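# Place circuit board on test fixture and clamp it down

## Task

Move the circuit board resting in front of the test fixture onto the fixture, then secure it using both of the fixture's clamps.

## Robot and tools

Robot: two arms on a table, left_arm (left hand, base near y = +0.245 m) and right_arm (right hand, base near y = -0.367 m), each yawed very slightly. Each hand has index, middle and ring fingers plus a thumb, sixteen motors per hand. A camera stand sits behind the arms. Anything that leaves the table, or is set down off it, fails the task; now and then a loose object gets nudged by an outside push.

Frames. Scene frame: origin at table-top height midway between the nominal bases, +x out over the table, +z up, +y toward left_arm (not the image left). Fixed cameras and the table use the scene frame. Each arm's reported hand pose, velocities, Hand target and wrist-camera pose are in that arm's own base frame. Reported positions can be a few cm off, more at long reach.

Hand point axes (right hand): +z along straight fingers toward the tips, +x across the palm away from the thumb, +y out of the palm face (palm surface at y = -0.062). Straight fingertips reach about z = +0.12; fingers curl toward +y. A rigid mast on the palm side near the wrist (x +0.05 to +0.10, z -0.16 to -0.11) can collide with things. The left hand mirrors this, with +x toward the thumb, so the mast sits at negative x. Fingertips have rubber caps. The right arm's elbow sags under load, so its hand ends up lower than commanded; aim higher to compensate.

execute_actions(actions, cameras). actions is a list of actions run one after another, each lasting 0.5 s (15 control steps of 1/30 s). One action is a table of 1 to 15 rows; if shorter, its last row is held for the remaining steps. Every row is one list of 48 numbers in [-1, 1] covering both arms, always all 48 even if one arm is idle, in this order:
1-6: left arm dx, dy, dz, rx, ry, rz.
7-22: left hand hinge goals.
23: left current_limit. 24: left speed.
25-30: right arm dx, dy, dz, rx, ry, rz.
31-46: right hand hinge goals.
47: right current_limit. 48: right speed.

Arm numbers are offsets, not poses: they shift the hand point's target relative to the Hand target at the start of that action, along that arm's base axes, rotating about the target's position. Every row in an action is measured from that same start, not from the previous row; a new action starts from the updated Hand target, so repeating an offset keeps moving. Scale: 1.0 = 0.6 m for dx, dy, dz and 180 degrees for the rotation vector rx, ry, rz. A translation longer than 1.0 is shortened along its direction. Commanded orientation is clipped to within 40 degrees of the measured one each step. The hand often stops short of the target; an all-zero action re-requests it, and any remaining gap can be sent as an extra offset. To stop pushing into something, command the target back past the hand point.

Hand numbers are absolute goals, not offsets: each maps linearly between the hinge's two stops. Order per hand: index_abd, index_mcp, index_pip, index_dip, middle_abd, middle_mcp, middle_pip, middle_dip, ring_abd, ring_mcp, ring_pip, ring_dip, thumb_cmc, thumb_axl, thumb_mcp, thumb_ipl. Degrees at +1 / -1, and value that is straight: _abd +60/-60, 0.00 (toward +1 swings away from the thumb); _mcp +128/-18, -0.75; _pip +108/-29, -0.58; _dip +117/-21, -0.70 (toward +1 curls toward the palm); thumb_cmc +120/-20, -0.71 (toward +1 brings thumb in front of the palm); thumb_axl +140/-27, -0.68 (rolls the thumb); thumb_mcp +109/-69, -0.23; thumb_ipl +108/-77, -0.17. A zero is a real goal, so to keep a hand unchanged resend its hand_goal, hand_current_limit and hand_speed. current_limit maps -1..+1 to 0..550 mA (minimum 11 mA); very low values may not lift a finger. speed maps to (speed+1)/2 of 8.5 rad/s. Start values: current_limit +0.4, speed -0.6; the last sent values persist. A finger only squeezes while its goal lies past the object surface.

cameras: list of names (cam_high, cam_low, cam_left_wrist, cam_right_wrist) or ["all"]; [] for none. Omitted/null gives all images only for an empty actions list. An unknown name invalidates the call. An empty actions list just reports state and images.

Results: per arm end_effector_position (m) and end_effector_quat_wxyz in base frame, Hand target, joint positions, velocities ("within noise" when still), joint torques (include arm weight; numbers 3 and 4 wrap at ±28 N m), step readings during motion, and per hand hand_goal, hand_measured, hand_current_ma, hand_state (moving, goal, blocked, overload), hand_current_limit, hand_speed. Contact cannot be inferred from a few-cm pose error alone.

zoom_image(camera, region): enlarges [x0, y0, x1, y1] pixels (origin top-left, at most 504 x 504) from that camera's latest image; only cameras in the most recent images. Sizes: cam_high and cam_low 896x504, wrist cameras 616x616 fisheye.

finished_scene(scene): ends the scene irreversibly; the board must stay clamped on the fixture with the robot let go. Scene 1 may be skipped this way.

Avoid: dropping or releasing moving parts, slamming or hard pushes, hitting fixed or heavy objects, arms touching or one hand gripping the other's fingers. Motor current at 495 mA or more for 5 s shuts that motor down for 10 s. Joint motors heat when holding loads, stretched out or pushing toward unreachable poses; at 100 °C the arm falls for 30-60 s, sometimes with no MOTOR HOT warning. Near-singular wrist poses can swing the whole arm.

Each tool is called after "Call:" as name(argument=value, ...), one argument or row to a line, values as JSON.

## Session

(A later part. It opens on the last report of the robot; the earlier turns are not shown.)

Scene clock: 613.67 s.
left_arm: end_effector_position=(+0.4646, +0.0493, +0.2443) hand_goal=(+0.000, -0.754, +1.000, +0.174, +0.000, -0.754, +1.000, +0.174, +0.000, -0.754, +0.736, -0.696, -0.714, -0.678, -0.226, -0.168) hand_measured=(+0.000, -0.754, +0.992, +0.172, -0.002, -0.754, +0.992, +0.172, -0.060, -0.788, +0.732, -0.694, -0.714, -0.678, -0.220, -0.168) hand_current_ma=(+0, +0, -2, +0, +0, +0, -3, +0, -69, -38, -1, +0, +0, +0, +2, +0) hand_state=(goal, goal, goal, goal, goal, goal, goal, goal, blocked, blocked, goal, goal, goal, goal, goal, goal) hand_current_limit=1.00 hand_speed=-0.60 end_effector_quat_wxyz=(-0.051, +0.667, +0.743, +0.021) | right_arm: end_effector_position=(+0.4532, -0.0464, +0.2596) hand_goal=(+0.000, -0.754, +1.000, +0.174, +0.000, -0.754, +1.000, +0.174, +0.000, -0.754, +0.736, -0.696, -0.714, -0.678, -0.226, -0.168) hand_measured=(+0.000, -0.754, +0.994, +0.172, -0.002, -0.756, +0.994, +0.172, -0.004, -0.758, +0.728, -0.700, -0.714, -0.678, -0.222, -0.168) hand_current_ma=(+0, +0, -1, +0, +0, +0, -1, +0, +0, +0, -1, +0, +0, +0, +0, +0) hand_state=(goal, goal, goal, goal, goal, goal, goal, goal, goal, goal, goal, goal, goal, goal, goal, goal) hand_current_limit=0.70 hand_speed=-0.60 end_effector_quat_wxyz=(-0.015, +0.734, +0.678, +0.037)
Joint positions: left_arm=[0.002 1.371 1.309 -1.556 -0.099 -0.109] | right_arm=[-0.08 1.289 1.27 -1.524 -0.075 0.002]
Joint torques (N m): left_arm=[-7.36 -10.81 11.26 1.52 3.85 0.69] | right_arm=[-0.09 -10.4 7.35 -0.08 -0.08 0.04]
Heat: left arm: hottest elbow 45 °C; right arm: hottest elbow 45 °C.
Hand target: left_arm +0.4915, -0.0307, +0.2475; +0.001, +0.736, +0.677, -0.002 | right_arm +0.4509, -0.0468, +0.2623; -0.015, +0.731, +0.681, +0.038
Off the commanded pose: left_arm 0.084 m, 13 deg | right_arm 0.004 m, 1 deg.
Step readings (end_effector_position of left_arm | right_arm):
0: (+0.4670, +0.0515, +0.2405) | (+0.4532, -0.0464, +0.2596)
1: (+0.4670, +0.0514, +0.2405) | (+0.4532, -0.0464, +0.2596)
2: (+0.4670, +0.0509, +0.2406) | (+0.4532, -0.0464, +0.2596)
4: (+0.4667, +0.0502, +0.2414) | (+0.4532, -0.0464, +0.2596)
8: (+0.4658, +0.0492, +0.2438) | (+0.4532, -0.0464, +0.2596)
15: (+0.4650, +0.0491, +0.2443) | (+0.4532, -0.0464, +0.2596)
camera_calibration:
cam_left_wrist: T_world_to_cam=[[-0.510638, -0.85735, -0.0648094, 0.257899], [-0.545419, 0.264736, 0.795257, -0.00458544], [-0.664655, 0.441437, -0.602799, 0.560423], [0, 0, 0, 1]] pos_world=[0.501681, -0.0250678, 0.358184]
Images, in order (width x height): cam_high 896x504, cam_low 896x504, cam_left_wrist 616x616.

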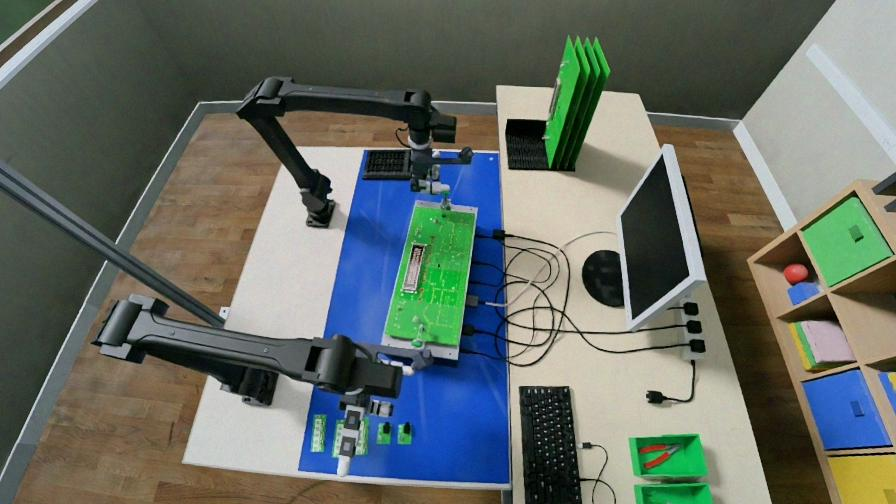

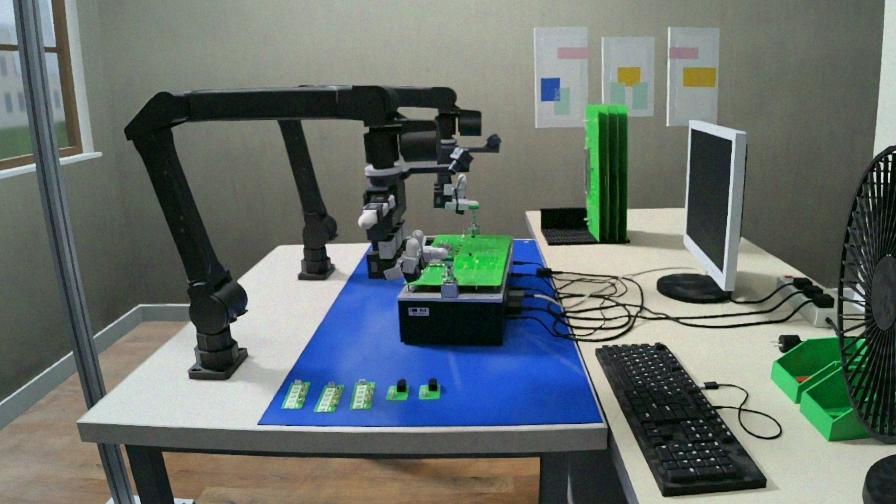

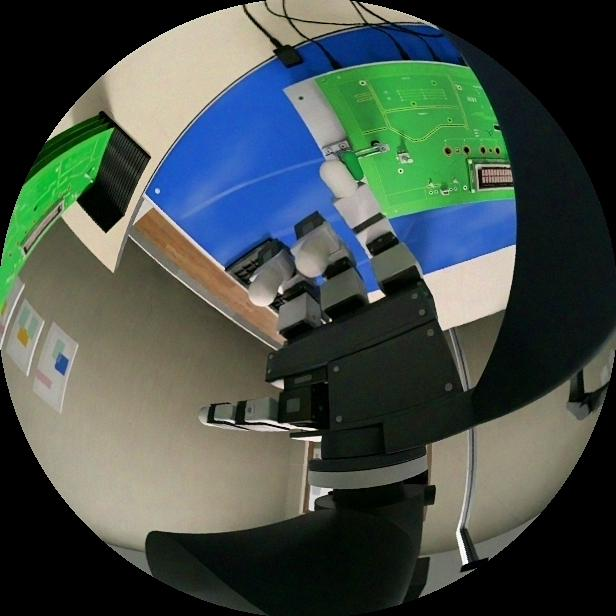

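Call:
execute_actions(
  actions=[
    [[0.0,0.1,0.0,0,0,0, 0,-0.754,1,0.174,0,-0.754,1,0.174,0,-0.754,0.737,-0.696,-0.714,-0.678,-0.226,-0.168,0.7,-0.6, 0,0,0,0,0,0, 0,-0.754,1,0.174,0,-0.754,1,0.174,0,-0.754,0.737,-0.696,-0.714,-0.678,-0.226,-0.168,0.7,-0.6]],
    [[-0.02,0.12,0.01,0,0,0, 0,-0.754,1,0.174,0,-0.754,1,0.174,0,-0.754,0.737,-0.696,-0.714,-0.678,-0.226,-0.168,0.7,-0.6, 0,0,0,0,0,0, 0,-0.754,1,0.174,0,-0.754,1,0.174,0,-0.754,0.737,-0.696,-0.714,-0.678,-0.226,-0.168,0.7,-0.6]],
    [[-0.02,0.12,0.03,0,0,0, 0,-0.754,1,0.174,0,-0.754,1,0.174,0,-0.754,0.737,-0.696,-0.714,-0.678,-0.226,-0.168,0.7,-0.6, -0.03,-0.08,0.02,0,0,0, 0,-0.754,1,0.174,0,-0.754,1,0.174,0,-0.754,0.737,-0.696,-0.714,-0.678,-0.226,-0.168,0.7,-0.6]],
  ],
  cameras=["all"],
)

Call:
zoom_image(
  camera="cam_left_wrist",
  region=[340, 20, 520, 220],
)

Call:
zoom_image(
  camera="cam_low",
  region=[380, 200, 540, 310],
)

Call:
zoom_image(
  camera="cam_high",
  region=[370, 180, 510, 370],
)

Scene clock: 617.50 s.
left_arm: end_effector_position=(+0.4538, +0.1715, +0.2537) hand_goal=(+0.000, -0.754, +1.000, +0.174, +0.000, -0.754, +1.000, +0.174, +0.000, -0.754, +0.736, -0.696, -0.714, -0.678, -0.226, -0.168) hand_measured=(+0.000, -0.754, +0.992, +0.172, -0.002, -0.754, +0.992, +0.172, -0.002, -0.758, +0.730, -0.700, -0.714, -0.678, -0.220, -0.168) hand_current_ma=(+0, +0, -2, +0, +0, +0, -3, +0, +0, -1, -2, -1, +0, +0, +2, +0) hand_state=(goal, goal, goal, goal, goal, goal, goal, goal, goal, goal, goal, goal, goal, goal, goal, goal) hand_current_limit=0.70 hand_speed=-0.60 end_effector_quat_wxyz=(-0.005, +0.730, +0.683, -0.015) | right_arm: end_effector_position=(+0.4351, -0.0939, +0.2663) hand_goal=(+0.000, -0.754, +1.000, +0.174, +0.000, -0.754, +1.000, +0.174, +0.000, -0.754, +0.736, -0.696, -0.714, -0.678, -0.226, -0.168) hand_measured=(+0.000, -0.754, +0.994, +0.172, -0.002, -0.756, +0.994, +0.172, -0.004, -0.758, +0.728, -0.700, -0.714, -0.678, -0.222, -0.168) hand_current_ma=(+0, +0, -1, +0, +0, +0, -1, +0, +0, +0, -1, +0, +0, +0, +0, +0) hand_state=(goal, goal, goal, goal, goal, goal, goal, goal, goal, goal, goal, goal, goal, goal, goal, goal) hand_current_limit=0.70 hand_speed=-0.60 end_effector_quat_wxyz=(-0.018, +0.734, +0.678, +0.035)
Joint positions: left_arm=[0.399 1.401 1.372 -1.574 0.001 0.466] | right_arm=[-0.218 1.267 1.27 -1.563 -0.078 -0.138]
Joint torques (N m): left_arm=[-0.44 -11.81 13.2 -0.14 0.03 0] | right_arm=[-0.32 -9.76 8.03 -0.09 -0.16 0.06]
Heat: left arm: hottest elbow 45 °C; right arm: hottest elbow 45 °C.
Hand target: left_arm +0.4674, +0.1731, +0.2716; +0.001, +0.736, +0.677, -0.002 | right_arm +0.4330, -0.0947, +0.2743; -0.015, +0.731, +0.681, +0.039
Off the commanded pose: left_arm 0.023 m, 2 deg | right_arm 0.008 m, 1 deg.
Step readings (end_effector_position of left_arm | right_arm):
0: (+0.4646, +0.0491, +0.2443) | (+0.4532, -0.0464, +0.2596)
1: (+0.4646, +0.0492, +0.2443) | (+0.4532, -0.0464, +0.2596)
2: (+0.4646, +0.0502, +0.2443) | (+0.4532, -0.0464, +0.2596)
4: (+0.4651, +0.0523, +0.2434) | (+0.4532, -0.0464, +0.2596)
8: (+0.4679, +0.0544, +0.2418) | (+0.4532, -0.0464, +0.2596)
15: (+0.4708, +0.0544, +0.2406) | (+0.4532, -0.0464, +0.2596)
16: (+0.4709, +0.0548, +0.2406) | (+0.4532, -0.0464, +0.2596)
17: (+0.4712, +0.0567, +0.2405) | (+0.4532, -0.0464, +0.2596)
19: (+0.4712, +0.0633, +0.2401) | (+0.4532, -0.0464, +0.2596)
23: (+0.4669, +0.0923, +0.2399) | (+0.4532, -0.0464, +0.2596)
30: (+0.4646, +0.1039, +0.2399) | (+0.4532, -0.0464, +0.2596)
31: (+0.4647, +0.1034, +0.2399) | (+0.4532, -0.0465, +0.2596)
32: (+0.4644, +0.1042, +0.2400) | (+0.4529, -0.0471, +0.2597)
34: (+0.4616, +0.1157, +0.2417) | (+0.4497, -0.0548, +0.2597)
38: (+0.4523, +0.1605, +0.2499) | (+0.4400, -0.0852, +0.2633)
45: (+0.4528, +0.1747, +0.2577) | (+0.4348, -0.0956, +0.2662)
camera_calibration:
cam_left_wrist: T_world_to_cam=[[-0.650741, -0.758874, 0.0254334, 0.381634], [-0.491875, 0.446831, 0.747262, -0.0937236], [-0.578442, 0.473764, -0.664042, 0.475869], [0, 0, 0, 1]] pos_world=[0.477508, 0.106041, 0.376327]
cam_right_wrist: T_world_to_cam=[[0.544816, -0.829985, -0.119579, -0.24144], [-0.569441, -0.470869, 0.67381, -0.0194885], [-0.615558, -0.29901, -0.729165, 0.549971], [0, 0, 0, 1]] pos_world=[0.458982, -0.0451214, 0.38528]

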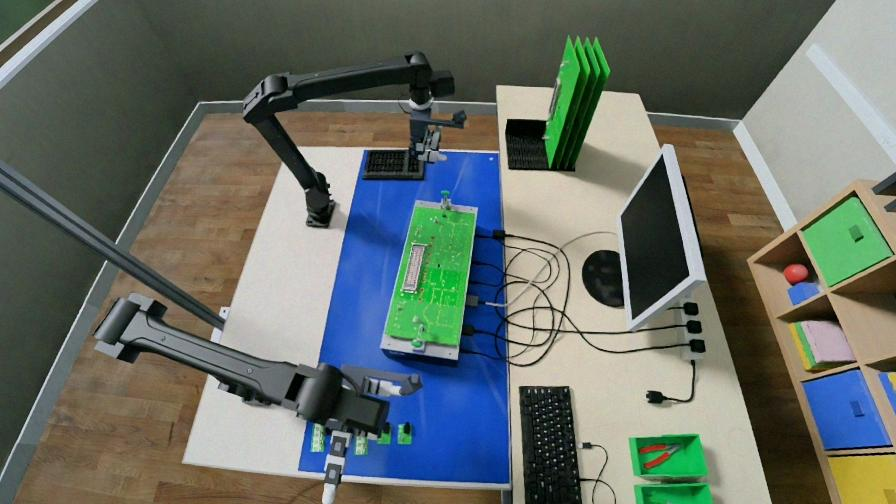

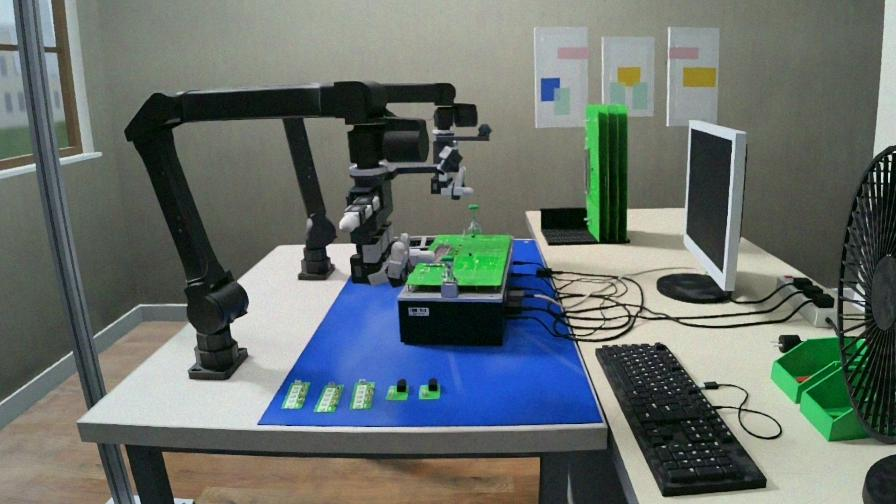

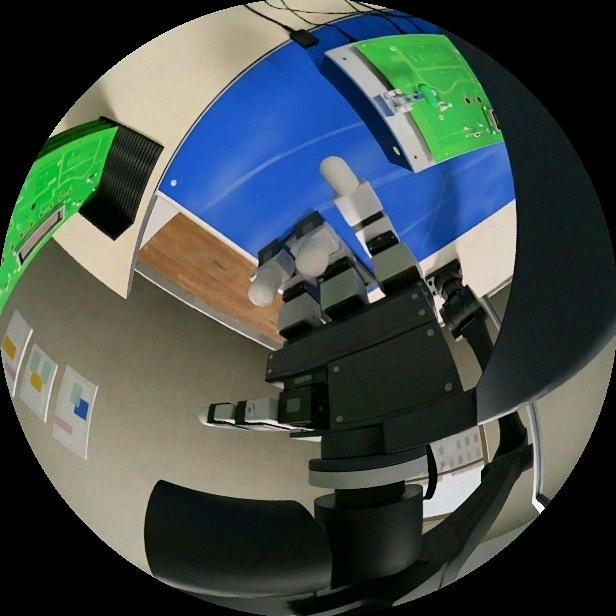

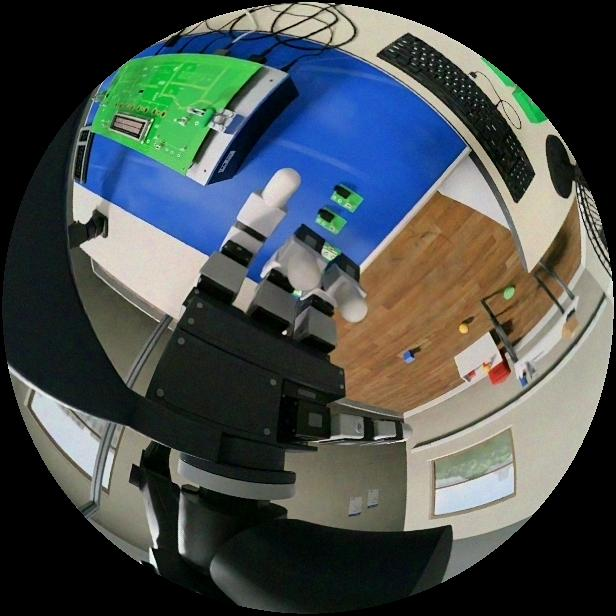

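Scaled by 2.520 from the camera's 616x616 image, which has a finer 880x880 frame.

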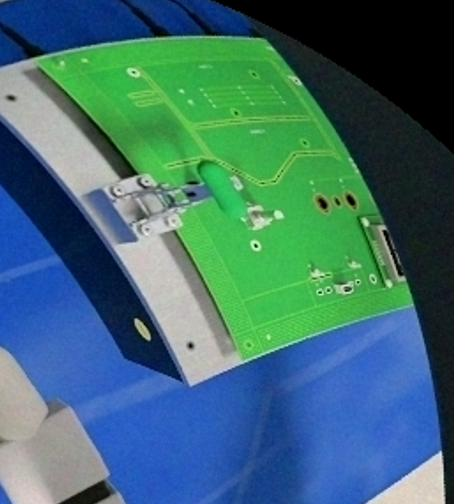

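Scaled by 3.150 from the camera's 896x504 image, which has a finer 1280x720 frame.

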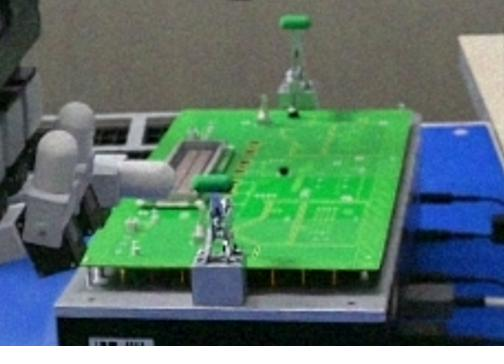

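Scaled by 2.653 from the camera's 896x504 image, which has a finer 1280x720 frame.

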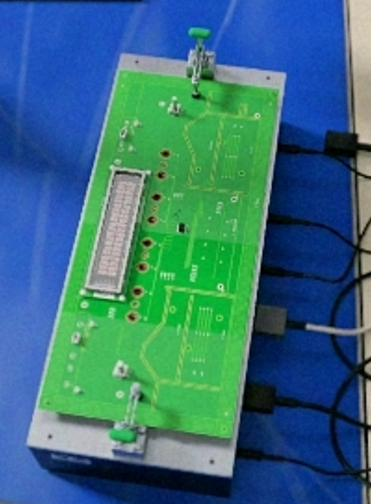

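Call:
zoom_image(
  camera="cam_low",
  region=[392, 275, 418, 303],
)

Call:
zoom_image(
  camera="cam_low",
  region=[485, 275, 511, 303],
)

Call:
zoom_image(
  camera="cam_low",
  region=[495, 226, 523, 254],
)

Call:
zoom_image(
  camera="cam_low",
  region=[422, 226, 448, 254],
)

Call:
zoom_image(
  camera="cam_left_wrist",
  region=[345, 30, 375, 60],
)

Call:
zoom_image(
  camera="cam_right_wrist",
  region=[170, 145, 210, 185],
)

Scaled by 18.000 from the camera's 896x504 image, which has a finer 1280x720 frame.

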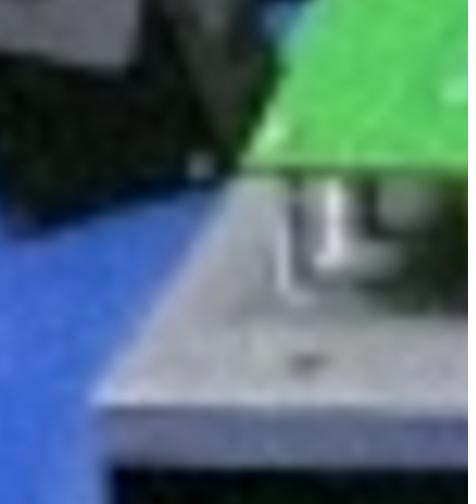

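Scaled by 18.000 from the camera's 896x504 image, which has a finer 1280x720 frame.

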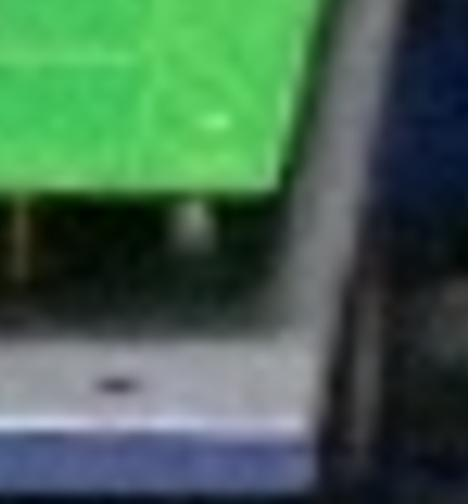

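Scaled by 18.000 from the camera's 896x504 image, which has a finer 1280x720 frame.

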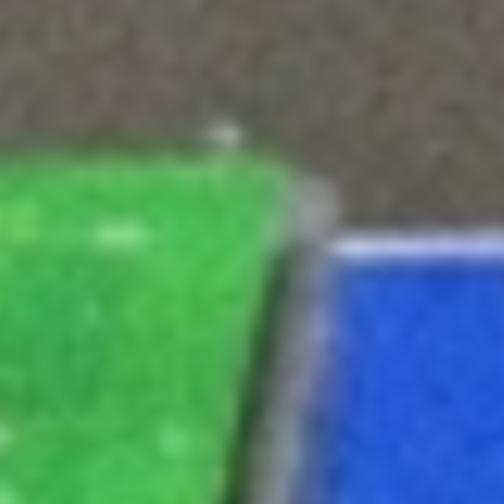

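Scaled by 18.000 from the camera's 896x504 image, which has a finer 1280x720 frame.

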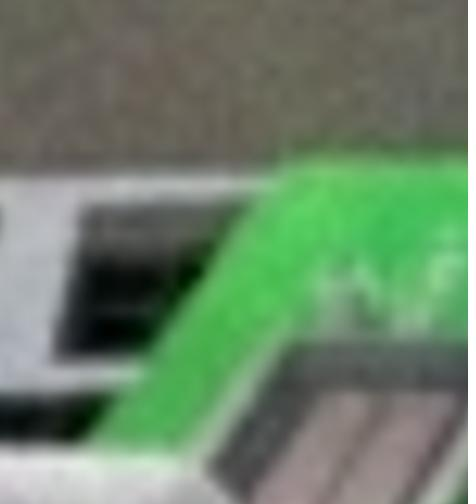

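Scaled by 16.800 from the camera's 616x616 image, which has a finer 880x880 frame.

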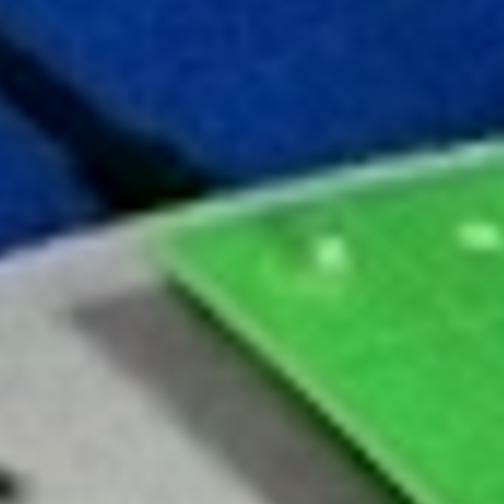

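Scaled by 12.600 from the camera's 616x616 image, which has a finer 880x880 frame.

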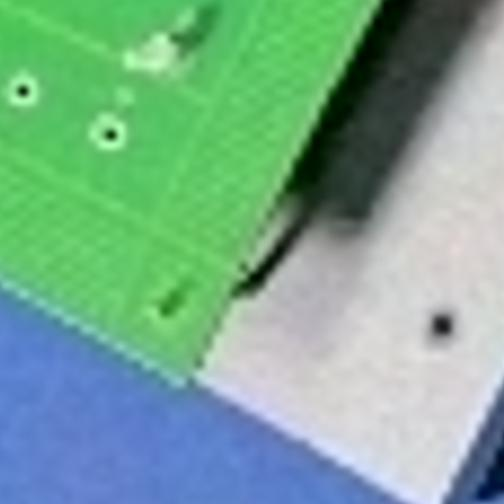

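Call:
execute_actions(
  actions=[],
  cameras=["cam_low"],
)

Call:
zoom_image(
  camera="cam_low",
  region=[380, 200, 540, 310],
)

Scene clock: 619.50 s.
left_arm: end_effector_position=(+0.4538, +0.1715, +0.2537) hand_goal=(+0.000, -0.754, +1.000, +0.174, +0.000, -0.754, +1.000, +0.174, +0.000, -0.754, +0.736, -0.696, -0.714, -0.678, -0.226, -0.168) hand_measured=(+0.000, -0.754, +0.992, +0.172, -0.002, -0.754, +0.992, +0.172, -0.002, -0.758, +0.730, -0.700, -0.714, -0.678, -0.220, -0.168) hand_current_ma=(+0, +0, -2, +0, +0, +0, -3, +0, +0, -1, -2, -1, +0, +0, +2, +0) hand_state=(goal, goal, goal, goal, goal, goal, goal, goal, goal, goal, goal, goal, goal, goal, goal, goal) hand_current_limit=0.70 hand_speed=-0.60 end_effector_quat_wxyz=(-0.005, +0.730, +0.683, -0.015) | right_arm: end_effector_position=(+0.4351, -0.0939, +0.2663) hand_goal=(+0.000, -0.754, +1.000, +0.174, +0.000, -0.754, +1.000, +0.174, +0.000, -0.754, +0.736, -0.696, -0.714, -0.678, -0.226, -0.168) hand_measured=(+0.000, -0.754, +0.994, +0.172, -0.002, -0.756, +0.994, +0.172, -0.004, -0.758, +0.728, -0.700, -0.714, -0.678, -0.222, -0.168) hand_current_ma=(+0, +0, -1, +0, +0, +0, -1, +0, +0, +0, -1, +0, +0, +0, +0, +0) hand_state=(goal, goal, goal, goal, goal, goal, goal, goal, goal, goal, goal, goal, goal, goal, goal, goal) hand_current_limit=0.70 hand_speed=-0.60 end_effector_quat_wxyz=(-0.018, +0.734, +0.678, +0.035)
Joint positions: left_arm=[0.399 1.401 1.372 -1.574 0.001 0.466] | right_arm=[-0.218 1.267 1.27 -1.563 -0.078 -0.138]
Joint velocities: within noise
Joint torques (N m): left_arm=[-0.38 -11.4 13.2 -0.03 0.03 -0.03] | right_arm=[-0.91 -10.87 8.17 -0.25 -0.11 0]
Heat: left arm: hottest elbow 46 °C; right arm: hottest elbow 45 °C.
Hand target: left_arm +0.4674, +0.1732, +0.2716; +0.001, +0.736, +0.677, -0.002 | right_arm +0.4330, -0.0947, +0.2743; -0.015, +0.731, +0.681, +0.039
Off the commanded pose: left_arm 0.023 m, 2 deg | right_arm 0.008 m, 1 deg.
Images, in order (width x height): cam_low 896x504.

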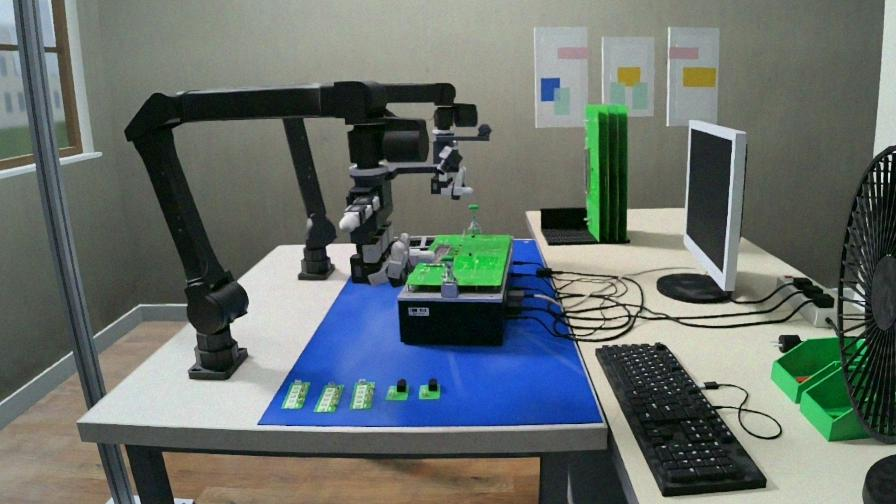

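Scaled by 3.150 from the camera's 896x504 image, which has a finer 1280x720 frame.

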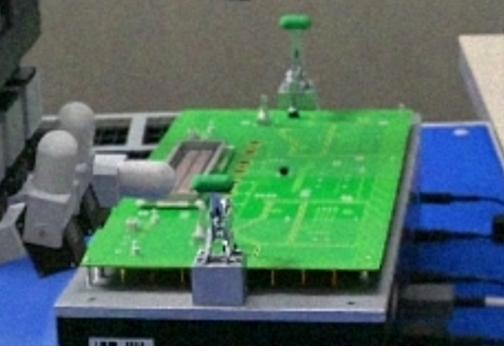

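Call:
execute_actions(
  actions=[],
  cameras=["cam_high", "cam_right_wrist", "cam_left_wrist"],
)

Call:
zoom_image(
  camera="cam_high",
  region=[395, 315, 445, 365],
)

Call:
zoom_image(
  camera="cam_high",
  region=[420, 180, 470, 230],
)

Call:
zoom_image(
  camera="cam_right_wrist",
  region=[170, 80, 270, 180],
)

Call:
zoom_image(
  camera="cam_left_wrist",
  region=[350, 50, 450, 150],
)

Scene clock: 623.00 s.
left_arm: end_effector_position=(+0.4538, +0.1715, +0.2537) hand_goal=(+0.000, -0.754, +1.000, +0.174, +0.000, -0.754, +1.000, +0.174, +0.000, -0.754, +0.736, -0.696, -0.714, -0.678, -0.226, -0.168) hand_measured=(+0.000, -0.754, +0.992, +0.172, -0.002, -0.754, +0.992, +0.172, -0.002, -0.758, +0.730, -0.700, -0.714, -0.678, -0.220, -0.168) hand_current_ma=(+0, +0, -2, +0, +0, +0, -3, +0, +0, -1, -2, -1, +0, +0, +2, +0) hand_state=(goal, goal, goal, goal, goal, goal, goal, goal, goal, goal, goal, goal, goal, goal, goal, goal) hand_current_limit=0.70 hand_speed=-0.60 end_effector_quat_wxyz=(-0.005, +0.730, +0.683, -0.015) | right_arm: end_effector_position=(+0.4351, -0.0939, +0.2663) hand_goal=(+0.000, -0.754, +1.000, +0.174, +0.000, -0.754, +1.000, +0.174, +0.000, -0.754, +0.736, -0.696, -0.714, -0.678, -0.226, -0.168) hand_measured=(+0.000, -0.754, +0.994, +0.172, -0.002, -0.756, +0.994, +0.172, -0.004, -0.758, +0.728, -0.700, -0.714, -0.678, -0.222, -0.168) hand_current_ma=(+0, +0, -1, +0, +0, +0, -1, +0, +0, +0, -1, +0, +0, +0, +0, +0) hand_state=(goal, goal, goal, goal, goal, goal, goal, goal, goal, goal, goal, goal, goal, goal, goal, goal) hand_current_limit=0.70 hand_speed=-0.60 end_effector_quat_wxyz=(-0.018, +0.734, +0.678, +0.035)
Joint positions: left_arm=[0.399 1.401 1.372 -1.574 0.001 0.466] | right_arm=[-0.218 1.267 1.27 -1.563 -0.078 -0.138]
Joint velocities: within noise
Joint torques (N m): left_arm=[-0.15 -11.11 13.19 -0.13 0.04 -0.02] | right_arm=[-0.26 -10.05 8.03 -0.27 -0.06 0.01]
Heat: left arm: hottest elbow 47 °C; right arm: hottest elbow 45 °C.
Hand target: left_arm +0.4674, +0.1732, +0.2716; +0.001, +0.736, +0.677, -0.002 | right_arm +0.4330, -0.0947, +0.2743; -0.015, +0.731, +0.681, +0.039
Off the commanded pose: left_arm 0.023 m, 2 deg | right_arm 0.008 m, 1 deg.
camera_calibration:
cam_left_wrist: T_world_to_cam=[[-0.651043, -0.758614, 0.0254546, 0.381667], [-0.491698, 0.447048, 0.747249, -0.0937817], [-0.578253, 0.473975, -0.664056, 0.475809], [0, 0, 0, 1]] pos_world=[0.477508, 0.105942, 0.376327]
cam_right_wrist: T_world_to_cam=[[0.54511, -0.829791, -0.11959, -0.241468], [-0.569269, -0.471077, 0.67381, -0.0195979], [-0.615458, -0.299222, -0.729163, 0.550017], [0, 0, 0, 1]] pos_world=[0.458982, -0.0450231, 0.38538]
Images, in order (width x height): cam_high 896x504, cam_left_wrist 616x616, cam_right_wrist 616x616.

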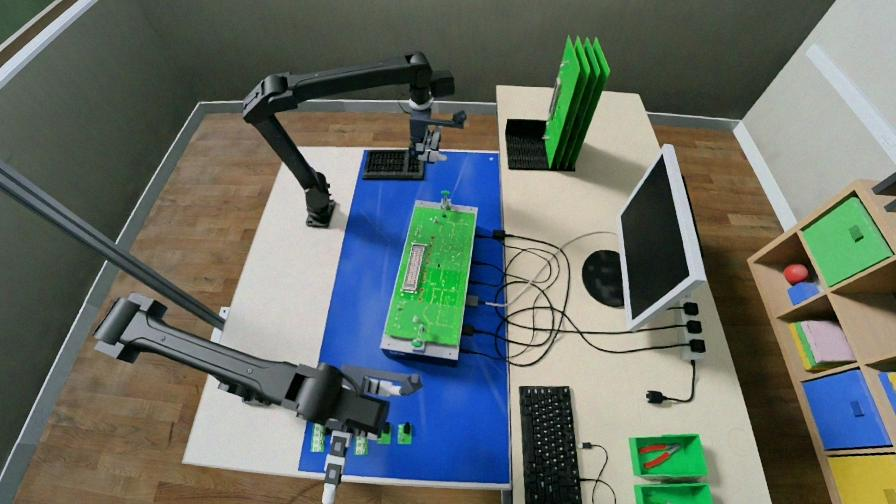

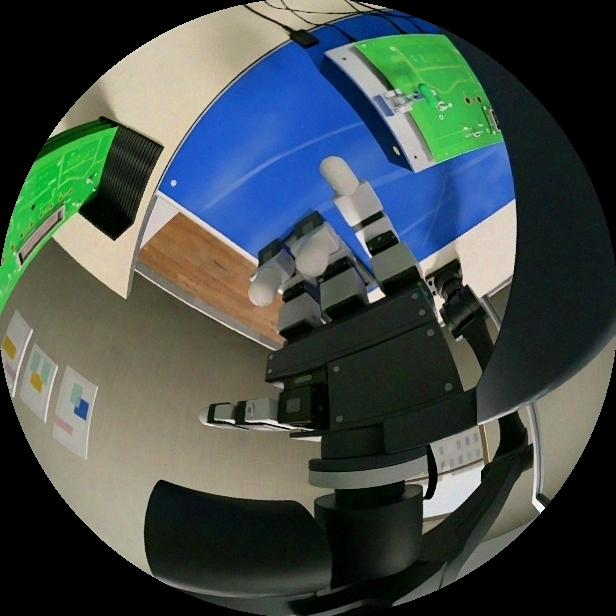

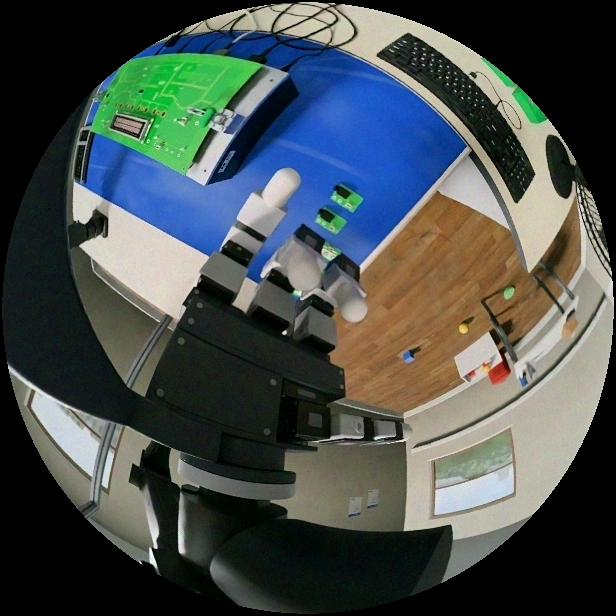

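Scaled by 10.080 from the camera's 896x504 image, which has a finer 1280x720 frame.

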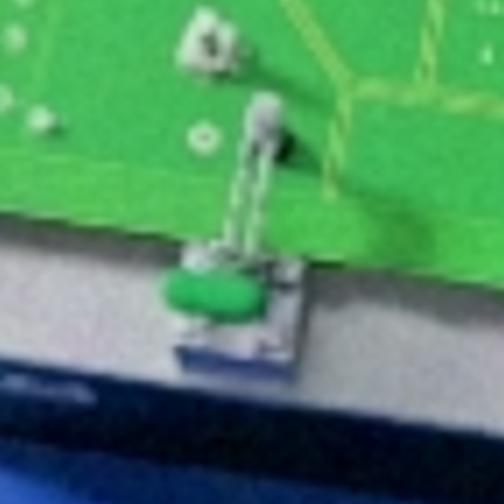

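Scaled by 10.080 from the camera's 896x504 image, which has a finer 1280x720 frame.

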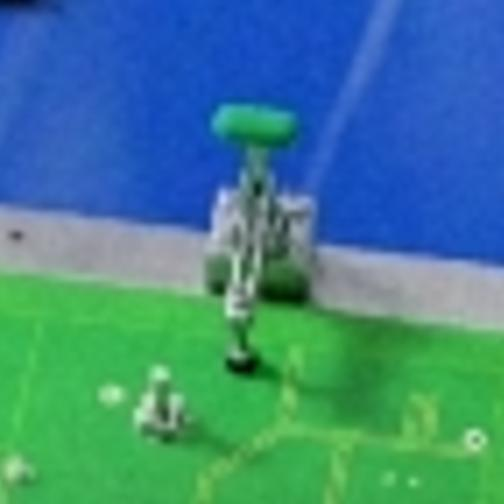

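Scaled by 5.040 from the camera's 616x616 image, which has a finer 880x880 frame.

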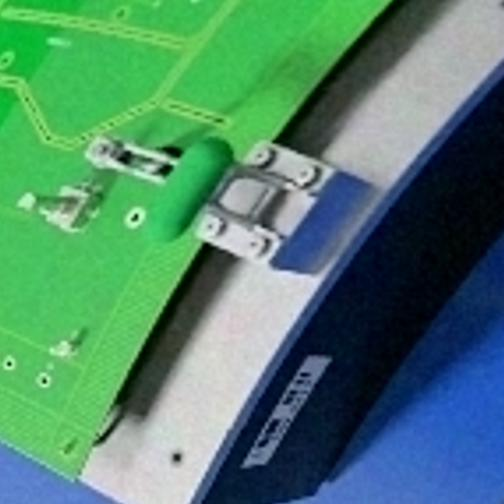

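Scaled by 5.040 from the camera's 616x616 image, which has a finer 880x880 frame.

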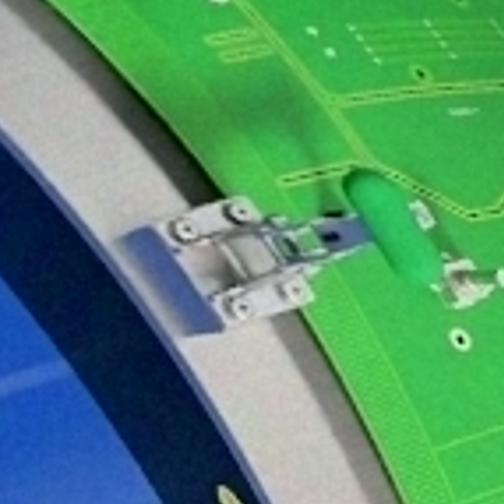

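Call:
execute_actions(
  actions=[
    [[0,0,0,0,0,0, 0,-0.754,1,0.174,0,-0.754,1,0.174,0,-0.754,0.737,-0.696,-0.714,-0.678,-0.226,-0.168,0.7,-0.6, 0.033,0.03,-0.03,0,0,0, 0,-0.754,1,0.174,0,-0.754,1,0.174,0,-0.754,0.737,-0.696,-0.714,-0.678,-0.226,-0.168,0.8,-0.6]],
    [[0,0,0,0,0,0, 0,-0.754,1,0.174,0,-0.754,1,0.174,0,-0.754,0.737,-0.696,-0.714,-0.678,-0.226,-0.168,0.7,-0.6, 0.02,0.05,-0.045,0,0,0, 0,-0.754,1,0.174,0,-0.754,1,0.174,0,-0.754,0.737,-0.696,-0.714,-0.678,-0.226,-0.168,0.8,-0.6]],
    [[0,0,0,0,0,0, 0,-0.754,1,0.174,0,-0.754,1,0.174,0,-0.754,0.737,-0.696,-0.714,-0.678,-0.226,-0.168,0.7,-0.6, 0.0,0.05,-0.03,0,0,0, 0,-0.754,1,0.174,0,-0.754,1,0.174,0,-0.754,0.737,-0.696,-0.714,-0.678,-0.226,-0.168,0.8,-0.6]],
  ],
  cameras=["cam_right_wrist", "cam_low", "cam_high"],
)

Call:
zoom_image(
  camera="cam_right_wrist",
  region=[170, 90, 330, 220],
)

Call:
zoom_image(
  camera="cam_low",
  region=[400, 220, 500, 310],
)

Scene clock: 628.30 s.
left_arm: end_effector_position=(+0.4539, +0.1714, +0.2537) hand_goal=(+0.000, -0.754, +1.000, +0.174, +0.000, -0.754, +1.000, +0.174, +0.000, -0.754, +0.736, -0.696, -0.714, -0.678, -0.226, -0.168) hand_measured=(+0.000, -0.754, +0.992, +0.172, -0.002, -0.754, +0.992, +0.172, -0.002, -0.758, +0.730, -0.700, -0.714, -0.678, -0.220, -0.168) hand_current_ma=(+0, +0, -2, +0, +0, +0, -3, +0, +0, -1, -2, -1, +0, +0, +2, +0) hand_state=(goal, goal, goal, goal, goal, goal, goal, goal, goal, goal, goal, goal, goal, goal, goal, goal) hand_current_limit=0.70 hand_speed=-0.60 end_effector_quat_wxyz=(-0.005, +0.731, +0.683, -0.015) | right_arm: end_effector_position=(+0.4607, -0.0183, +0.2160) hand_goal=(+0.000, -0.754, +1.000, +0.174, +0.000, -0.754, +1.000, +0.174, +0.000, -0.754, +0.736, -0.696, -0.714, -0.678, -0.226, -0.168) hand_measured=(+0.000, -0.754, +0.994, +0.172, -0.002, -0.756, +0.994, +0.172, -0.004, -0.758, +0.730, -0.700, -0.714, -0.678, -0.222, -0.168) hand_current_ma=(+0, +0, -1, +0, +0, +0, -1, +0, +0, +0, -1, +0, +0, +0, +0, +0) hand_state=(goal, goal, goal, goal, goal, goal, goal, goal, goal, goal, goal, goal, goal, goal, goal, goal) hand_current_limit=0.80 hand_speed=-0.60 end_effector_quat_wxyz=(-0.016, +0.729, +0.683, +0.039)
Joint positions: left_arm=[0.399 1.401 1.372 -1.574 0.001 0.467] | right_arm=[-0.008 1.311 1.175 -1.399 -0.077 0.058]
Joint torques (N m): left_arm=[-0.38 -11.34 13.29 -0.18 0.04 0] | right_arm=[0.26 -8.82 7.34 1.11 0.05 0.25]
Heat: left arm: hottest elbow 48 °C; right arm: hottest elbow 45 °C.
Hand target: left_arm +0.4674, +0.1731, +0.2716; +0.001, +0.736, +0.677, -0.002 | right_arm +0.4648, -0.0167, +0.2114; -0.015, +0.731, +0.681, +0.039
Off the commanded pose: left_arm 0.022 m, 2 deg | right_arm 0.006 m, 0 deg.
Step readings (end_effector_position of left_arm | right_arm):
0: (+0.4538, +0.1715, +0.2537) | (+0.4351, -0.0939, +0.2663)
1: (+0.4538, +0.1715, +0.2537) | (+0.4351, -0.0939, +0.2663)
2: (+0.4538, +0.1714, +0.2537) | (+0.4351, -0.0938, +0.2663)
4: (+0.4538, +0.1714, +0.2537) | (+0.4365, -0.0923, +0.2666)
8: (+0.4538, +0.1714, +0.2537) | (+0.4432, -0.0834, +0.2664)
15: (+0.4539, +0.1714, +0.2537) | (+0.4475, -0.0787, +0.2622)
16: (+0.4539, +0.1714, +0.2537) | (+0.4476, -0.0789, +0.2619)
17: (+0.4539, +0.1714, +0.2537) | (+0.4486, -0.0781, +0.2607)
19: (+0.4539, +0.1714, +0.2537) | (+0.4515, -0.0736, +0.2564)
23: (+0.4539, +0.1714, +0.2537) | (+0.4555, -0.0532, +0.2403)
30: (+0.4539, +0.1714, +0.2537) | (+0.4599, -0.0467, +0.2326)
31: (+0.4539, +0.1714, +0.2537) | (+0.4601, -0.0469, +0.2327)
32: (+0.4539, +0.1714, +0.2537) | (+0.4606, -0.0470, +0.2319)
34: (+0.4539, +0.1714, +0.2537) | (+0.4617, -0.0433, +0.2283)
38: (+0.4539, +0.1714, +0.2537) | (+0.4594, -0.0244, +0.2173)
45: (+0.4539, +0.1714, +0.2537) | (+0.4607, -0.0175, +0.2160)
camera_calibration:
cam_right_wrist: T_world_to_cam=[[0.55816, -0.821662, -0.115448, -0.205523], [-0.569254, -0.480439, 0.667179, 0.0656763], [-0.603662, -0.306674, -0.735896, 0.547592], [0, 0, 0, 1]] pos_world=[0.482662, 0.0306151, 0.335426]
Images, in order (width x height): cam_high 896x504, cam_low 896x504, cam_right_wrist 616x616.

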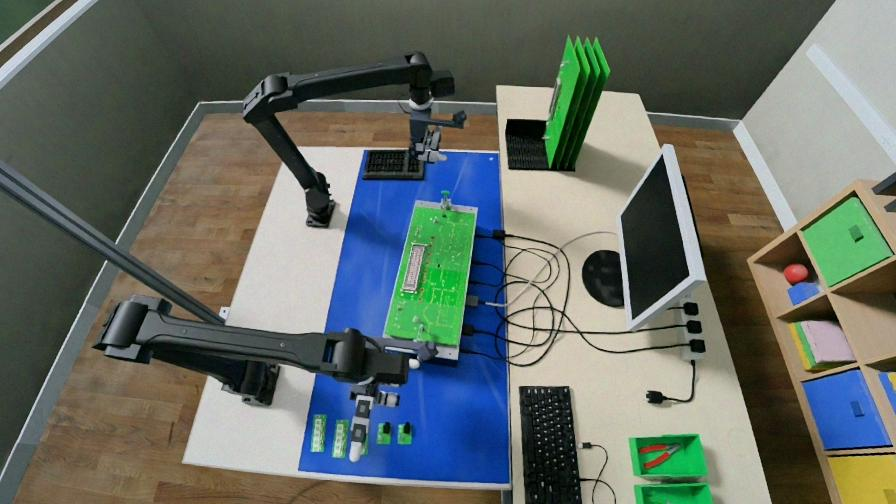

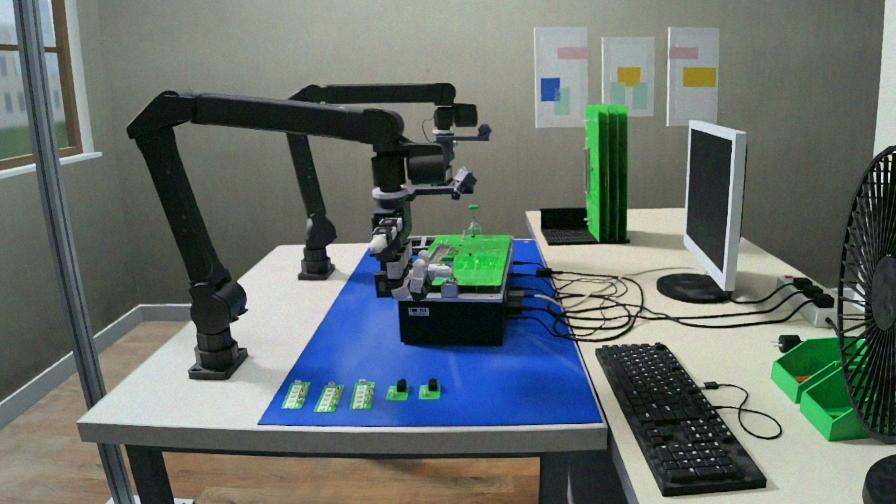

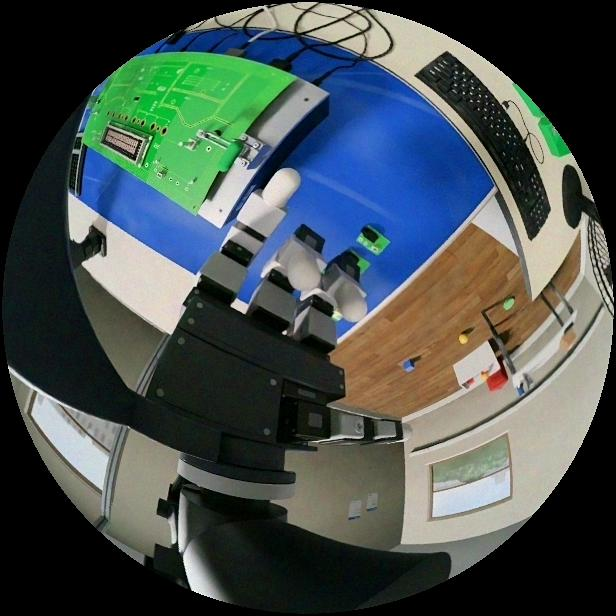

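Scaled by 3.150 from the camera's 616x616 image, which has a finer 880x880 frame.

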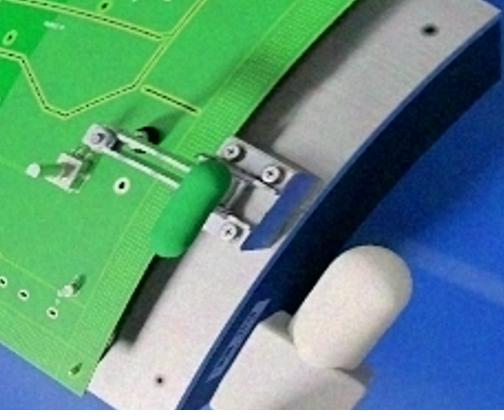

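Scaled by 5.040 from the camera's 896x504 image, which has a finer 1280x720 frame.

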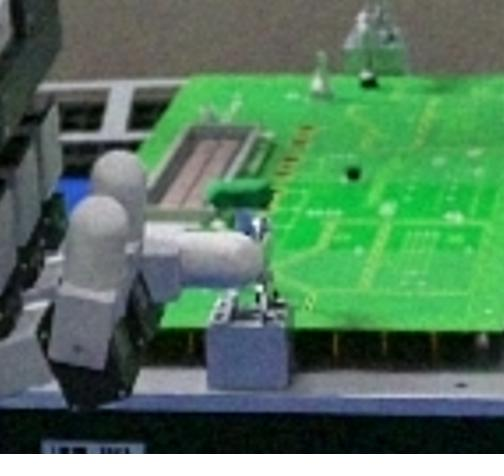

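Call:
execute_actions(
  actions=[
    [[0,0,0,0,0,0, 0,-0.754,1,0.174,0,-0.754,1,0.174,0,-0.754,0.737,-0.696,-0.714,-0.678,-0.226,-0.168,0.7,-0.6, 0.015,0.0,0.065,0,0,0, 0,-0.754,1,0.174,0,-0.754,1,0.174,0,-0.754,0.737,-0.696,-0.714,-0.678,-0.226,-0.168,0.9,-0.6]],
  ],
)

Scene clock: 634.73 s.
left_arm: end_effector_position=(+0.4539, +0.1714, +0.2537) hand_goal=(+0.000, -0.754, +1.000, +0.174, +0.000, -0.754, +1.000, +0.174, +0.000, -0.754, +0.736, -0.696, -0.714, -0.678, -0.226, -0.168) hand_measured=(+0.000, -0.754, +0.992, +0.172, -0.002, -0.754, +0.992, +0.172, -0.002, -0.758, +0.730, -0.700, -0.714, -0.678, -0.220, -0.168) hand_current_ma=(+0, +0, -2, +0, +0, +0, -3, +0, +0, -1, -2, -1, +0, +0, +2, +0) hand_state=(goal, goal, goal, goal, goal, goal, goal, goal, goal, goal, goal, goal, goal, goal, goal, goal) hand_current_limit=0.70 hand_speed=-0.60 end_effector_quat_wxyz=(-0.005, +0.731, +0.683, -0.015) | right_arm: end_effector_position=(+0.4619, -0.0184, +0.2364) hand_goal=(+0.000, -0.754, +1.000, +0.174, +0.000, -0.754, +1.000, +0.174, +0.000, -0.754, +0.736, -0.696, -0.714, -0.678, -0.226, -0.168) hand_measured=(+0.000, -0.754, +0.994, +0.172, -0.002, -0.756, +0.994, +0.172, -0.004, -0.758, +0.730, -0.700, -0.714, -0.678, -0.222, -0.168) hand_current_ma=(+0, +0, -1, +0, +0, +0, -1, +0, +0, +0, -1, +0, +0, +0, +0, +0) hand_state=(goal, goal, goal, goal, goal, goal, goal, goal, goal, goal, goal, goal, goal, goal, goal, goal) hand_current_limit=0.90 hand_speed=-0.60 end_effector_quat_wxyz=(-0.022, +0.729, +0.683, +0.033)
Joint positions: left_arm=[0.399 1.401 1.372 -1.574 0.001 0.467] | right_arm=[-0.008 1.319 1.24 -1.474 -0.077 0.058]
Joint torques (N m): left_arm=[-0.21 -11.63 13.35 -0.25 0.05 -0.01] | right_arm=[0.5 -9.05 10.74 -0.21 0.07 0.28]
Heat: left arm: hottest elbow 49 °C; right arm: hottest elbow 45 °C.
Hand target: left_arm +0.4674, +0.1731, +0.2716; +0.001, +0.736, +0.677, -0.002 | right_arm +0.4738, -0.0167, +0.2505; -0.015, +0.731, +0.681, +0.039
Off the commanded pose: left_arm 0.022 m, 2 deg | right_arm 0.018 m, 1 deg.
Step readings (end_effector_position of left_arm | right_arm):
0: (+0.4539, +0.1714, +0.2537) | (+0.4607, -0.0184, +0.2160)
1: (+0.4539, +0.1714, +0.2537) | (+0.4607, -0.0184, +0.2160)
2: (+0.4539, +0.1714, +0.2537) | (+0.4603, -0.0184, +0.2159)
4: (+0.4539, +0.1714, +0.2537) | (+0.4575, -0.0184, +0.2166)
8: (+0.4539, +0.1714, +0.2537) | (+0.4586, -0.0184, +0.2269)
15: (+0.4539, +0.1714, +0.2537) | (+0.4624, -0.0184, +0.2381)


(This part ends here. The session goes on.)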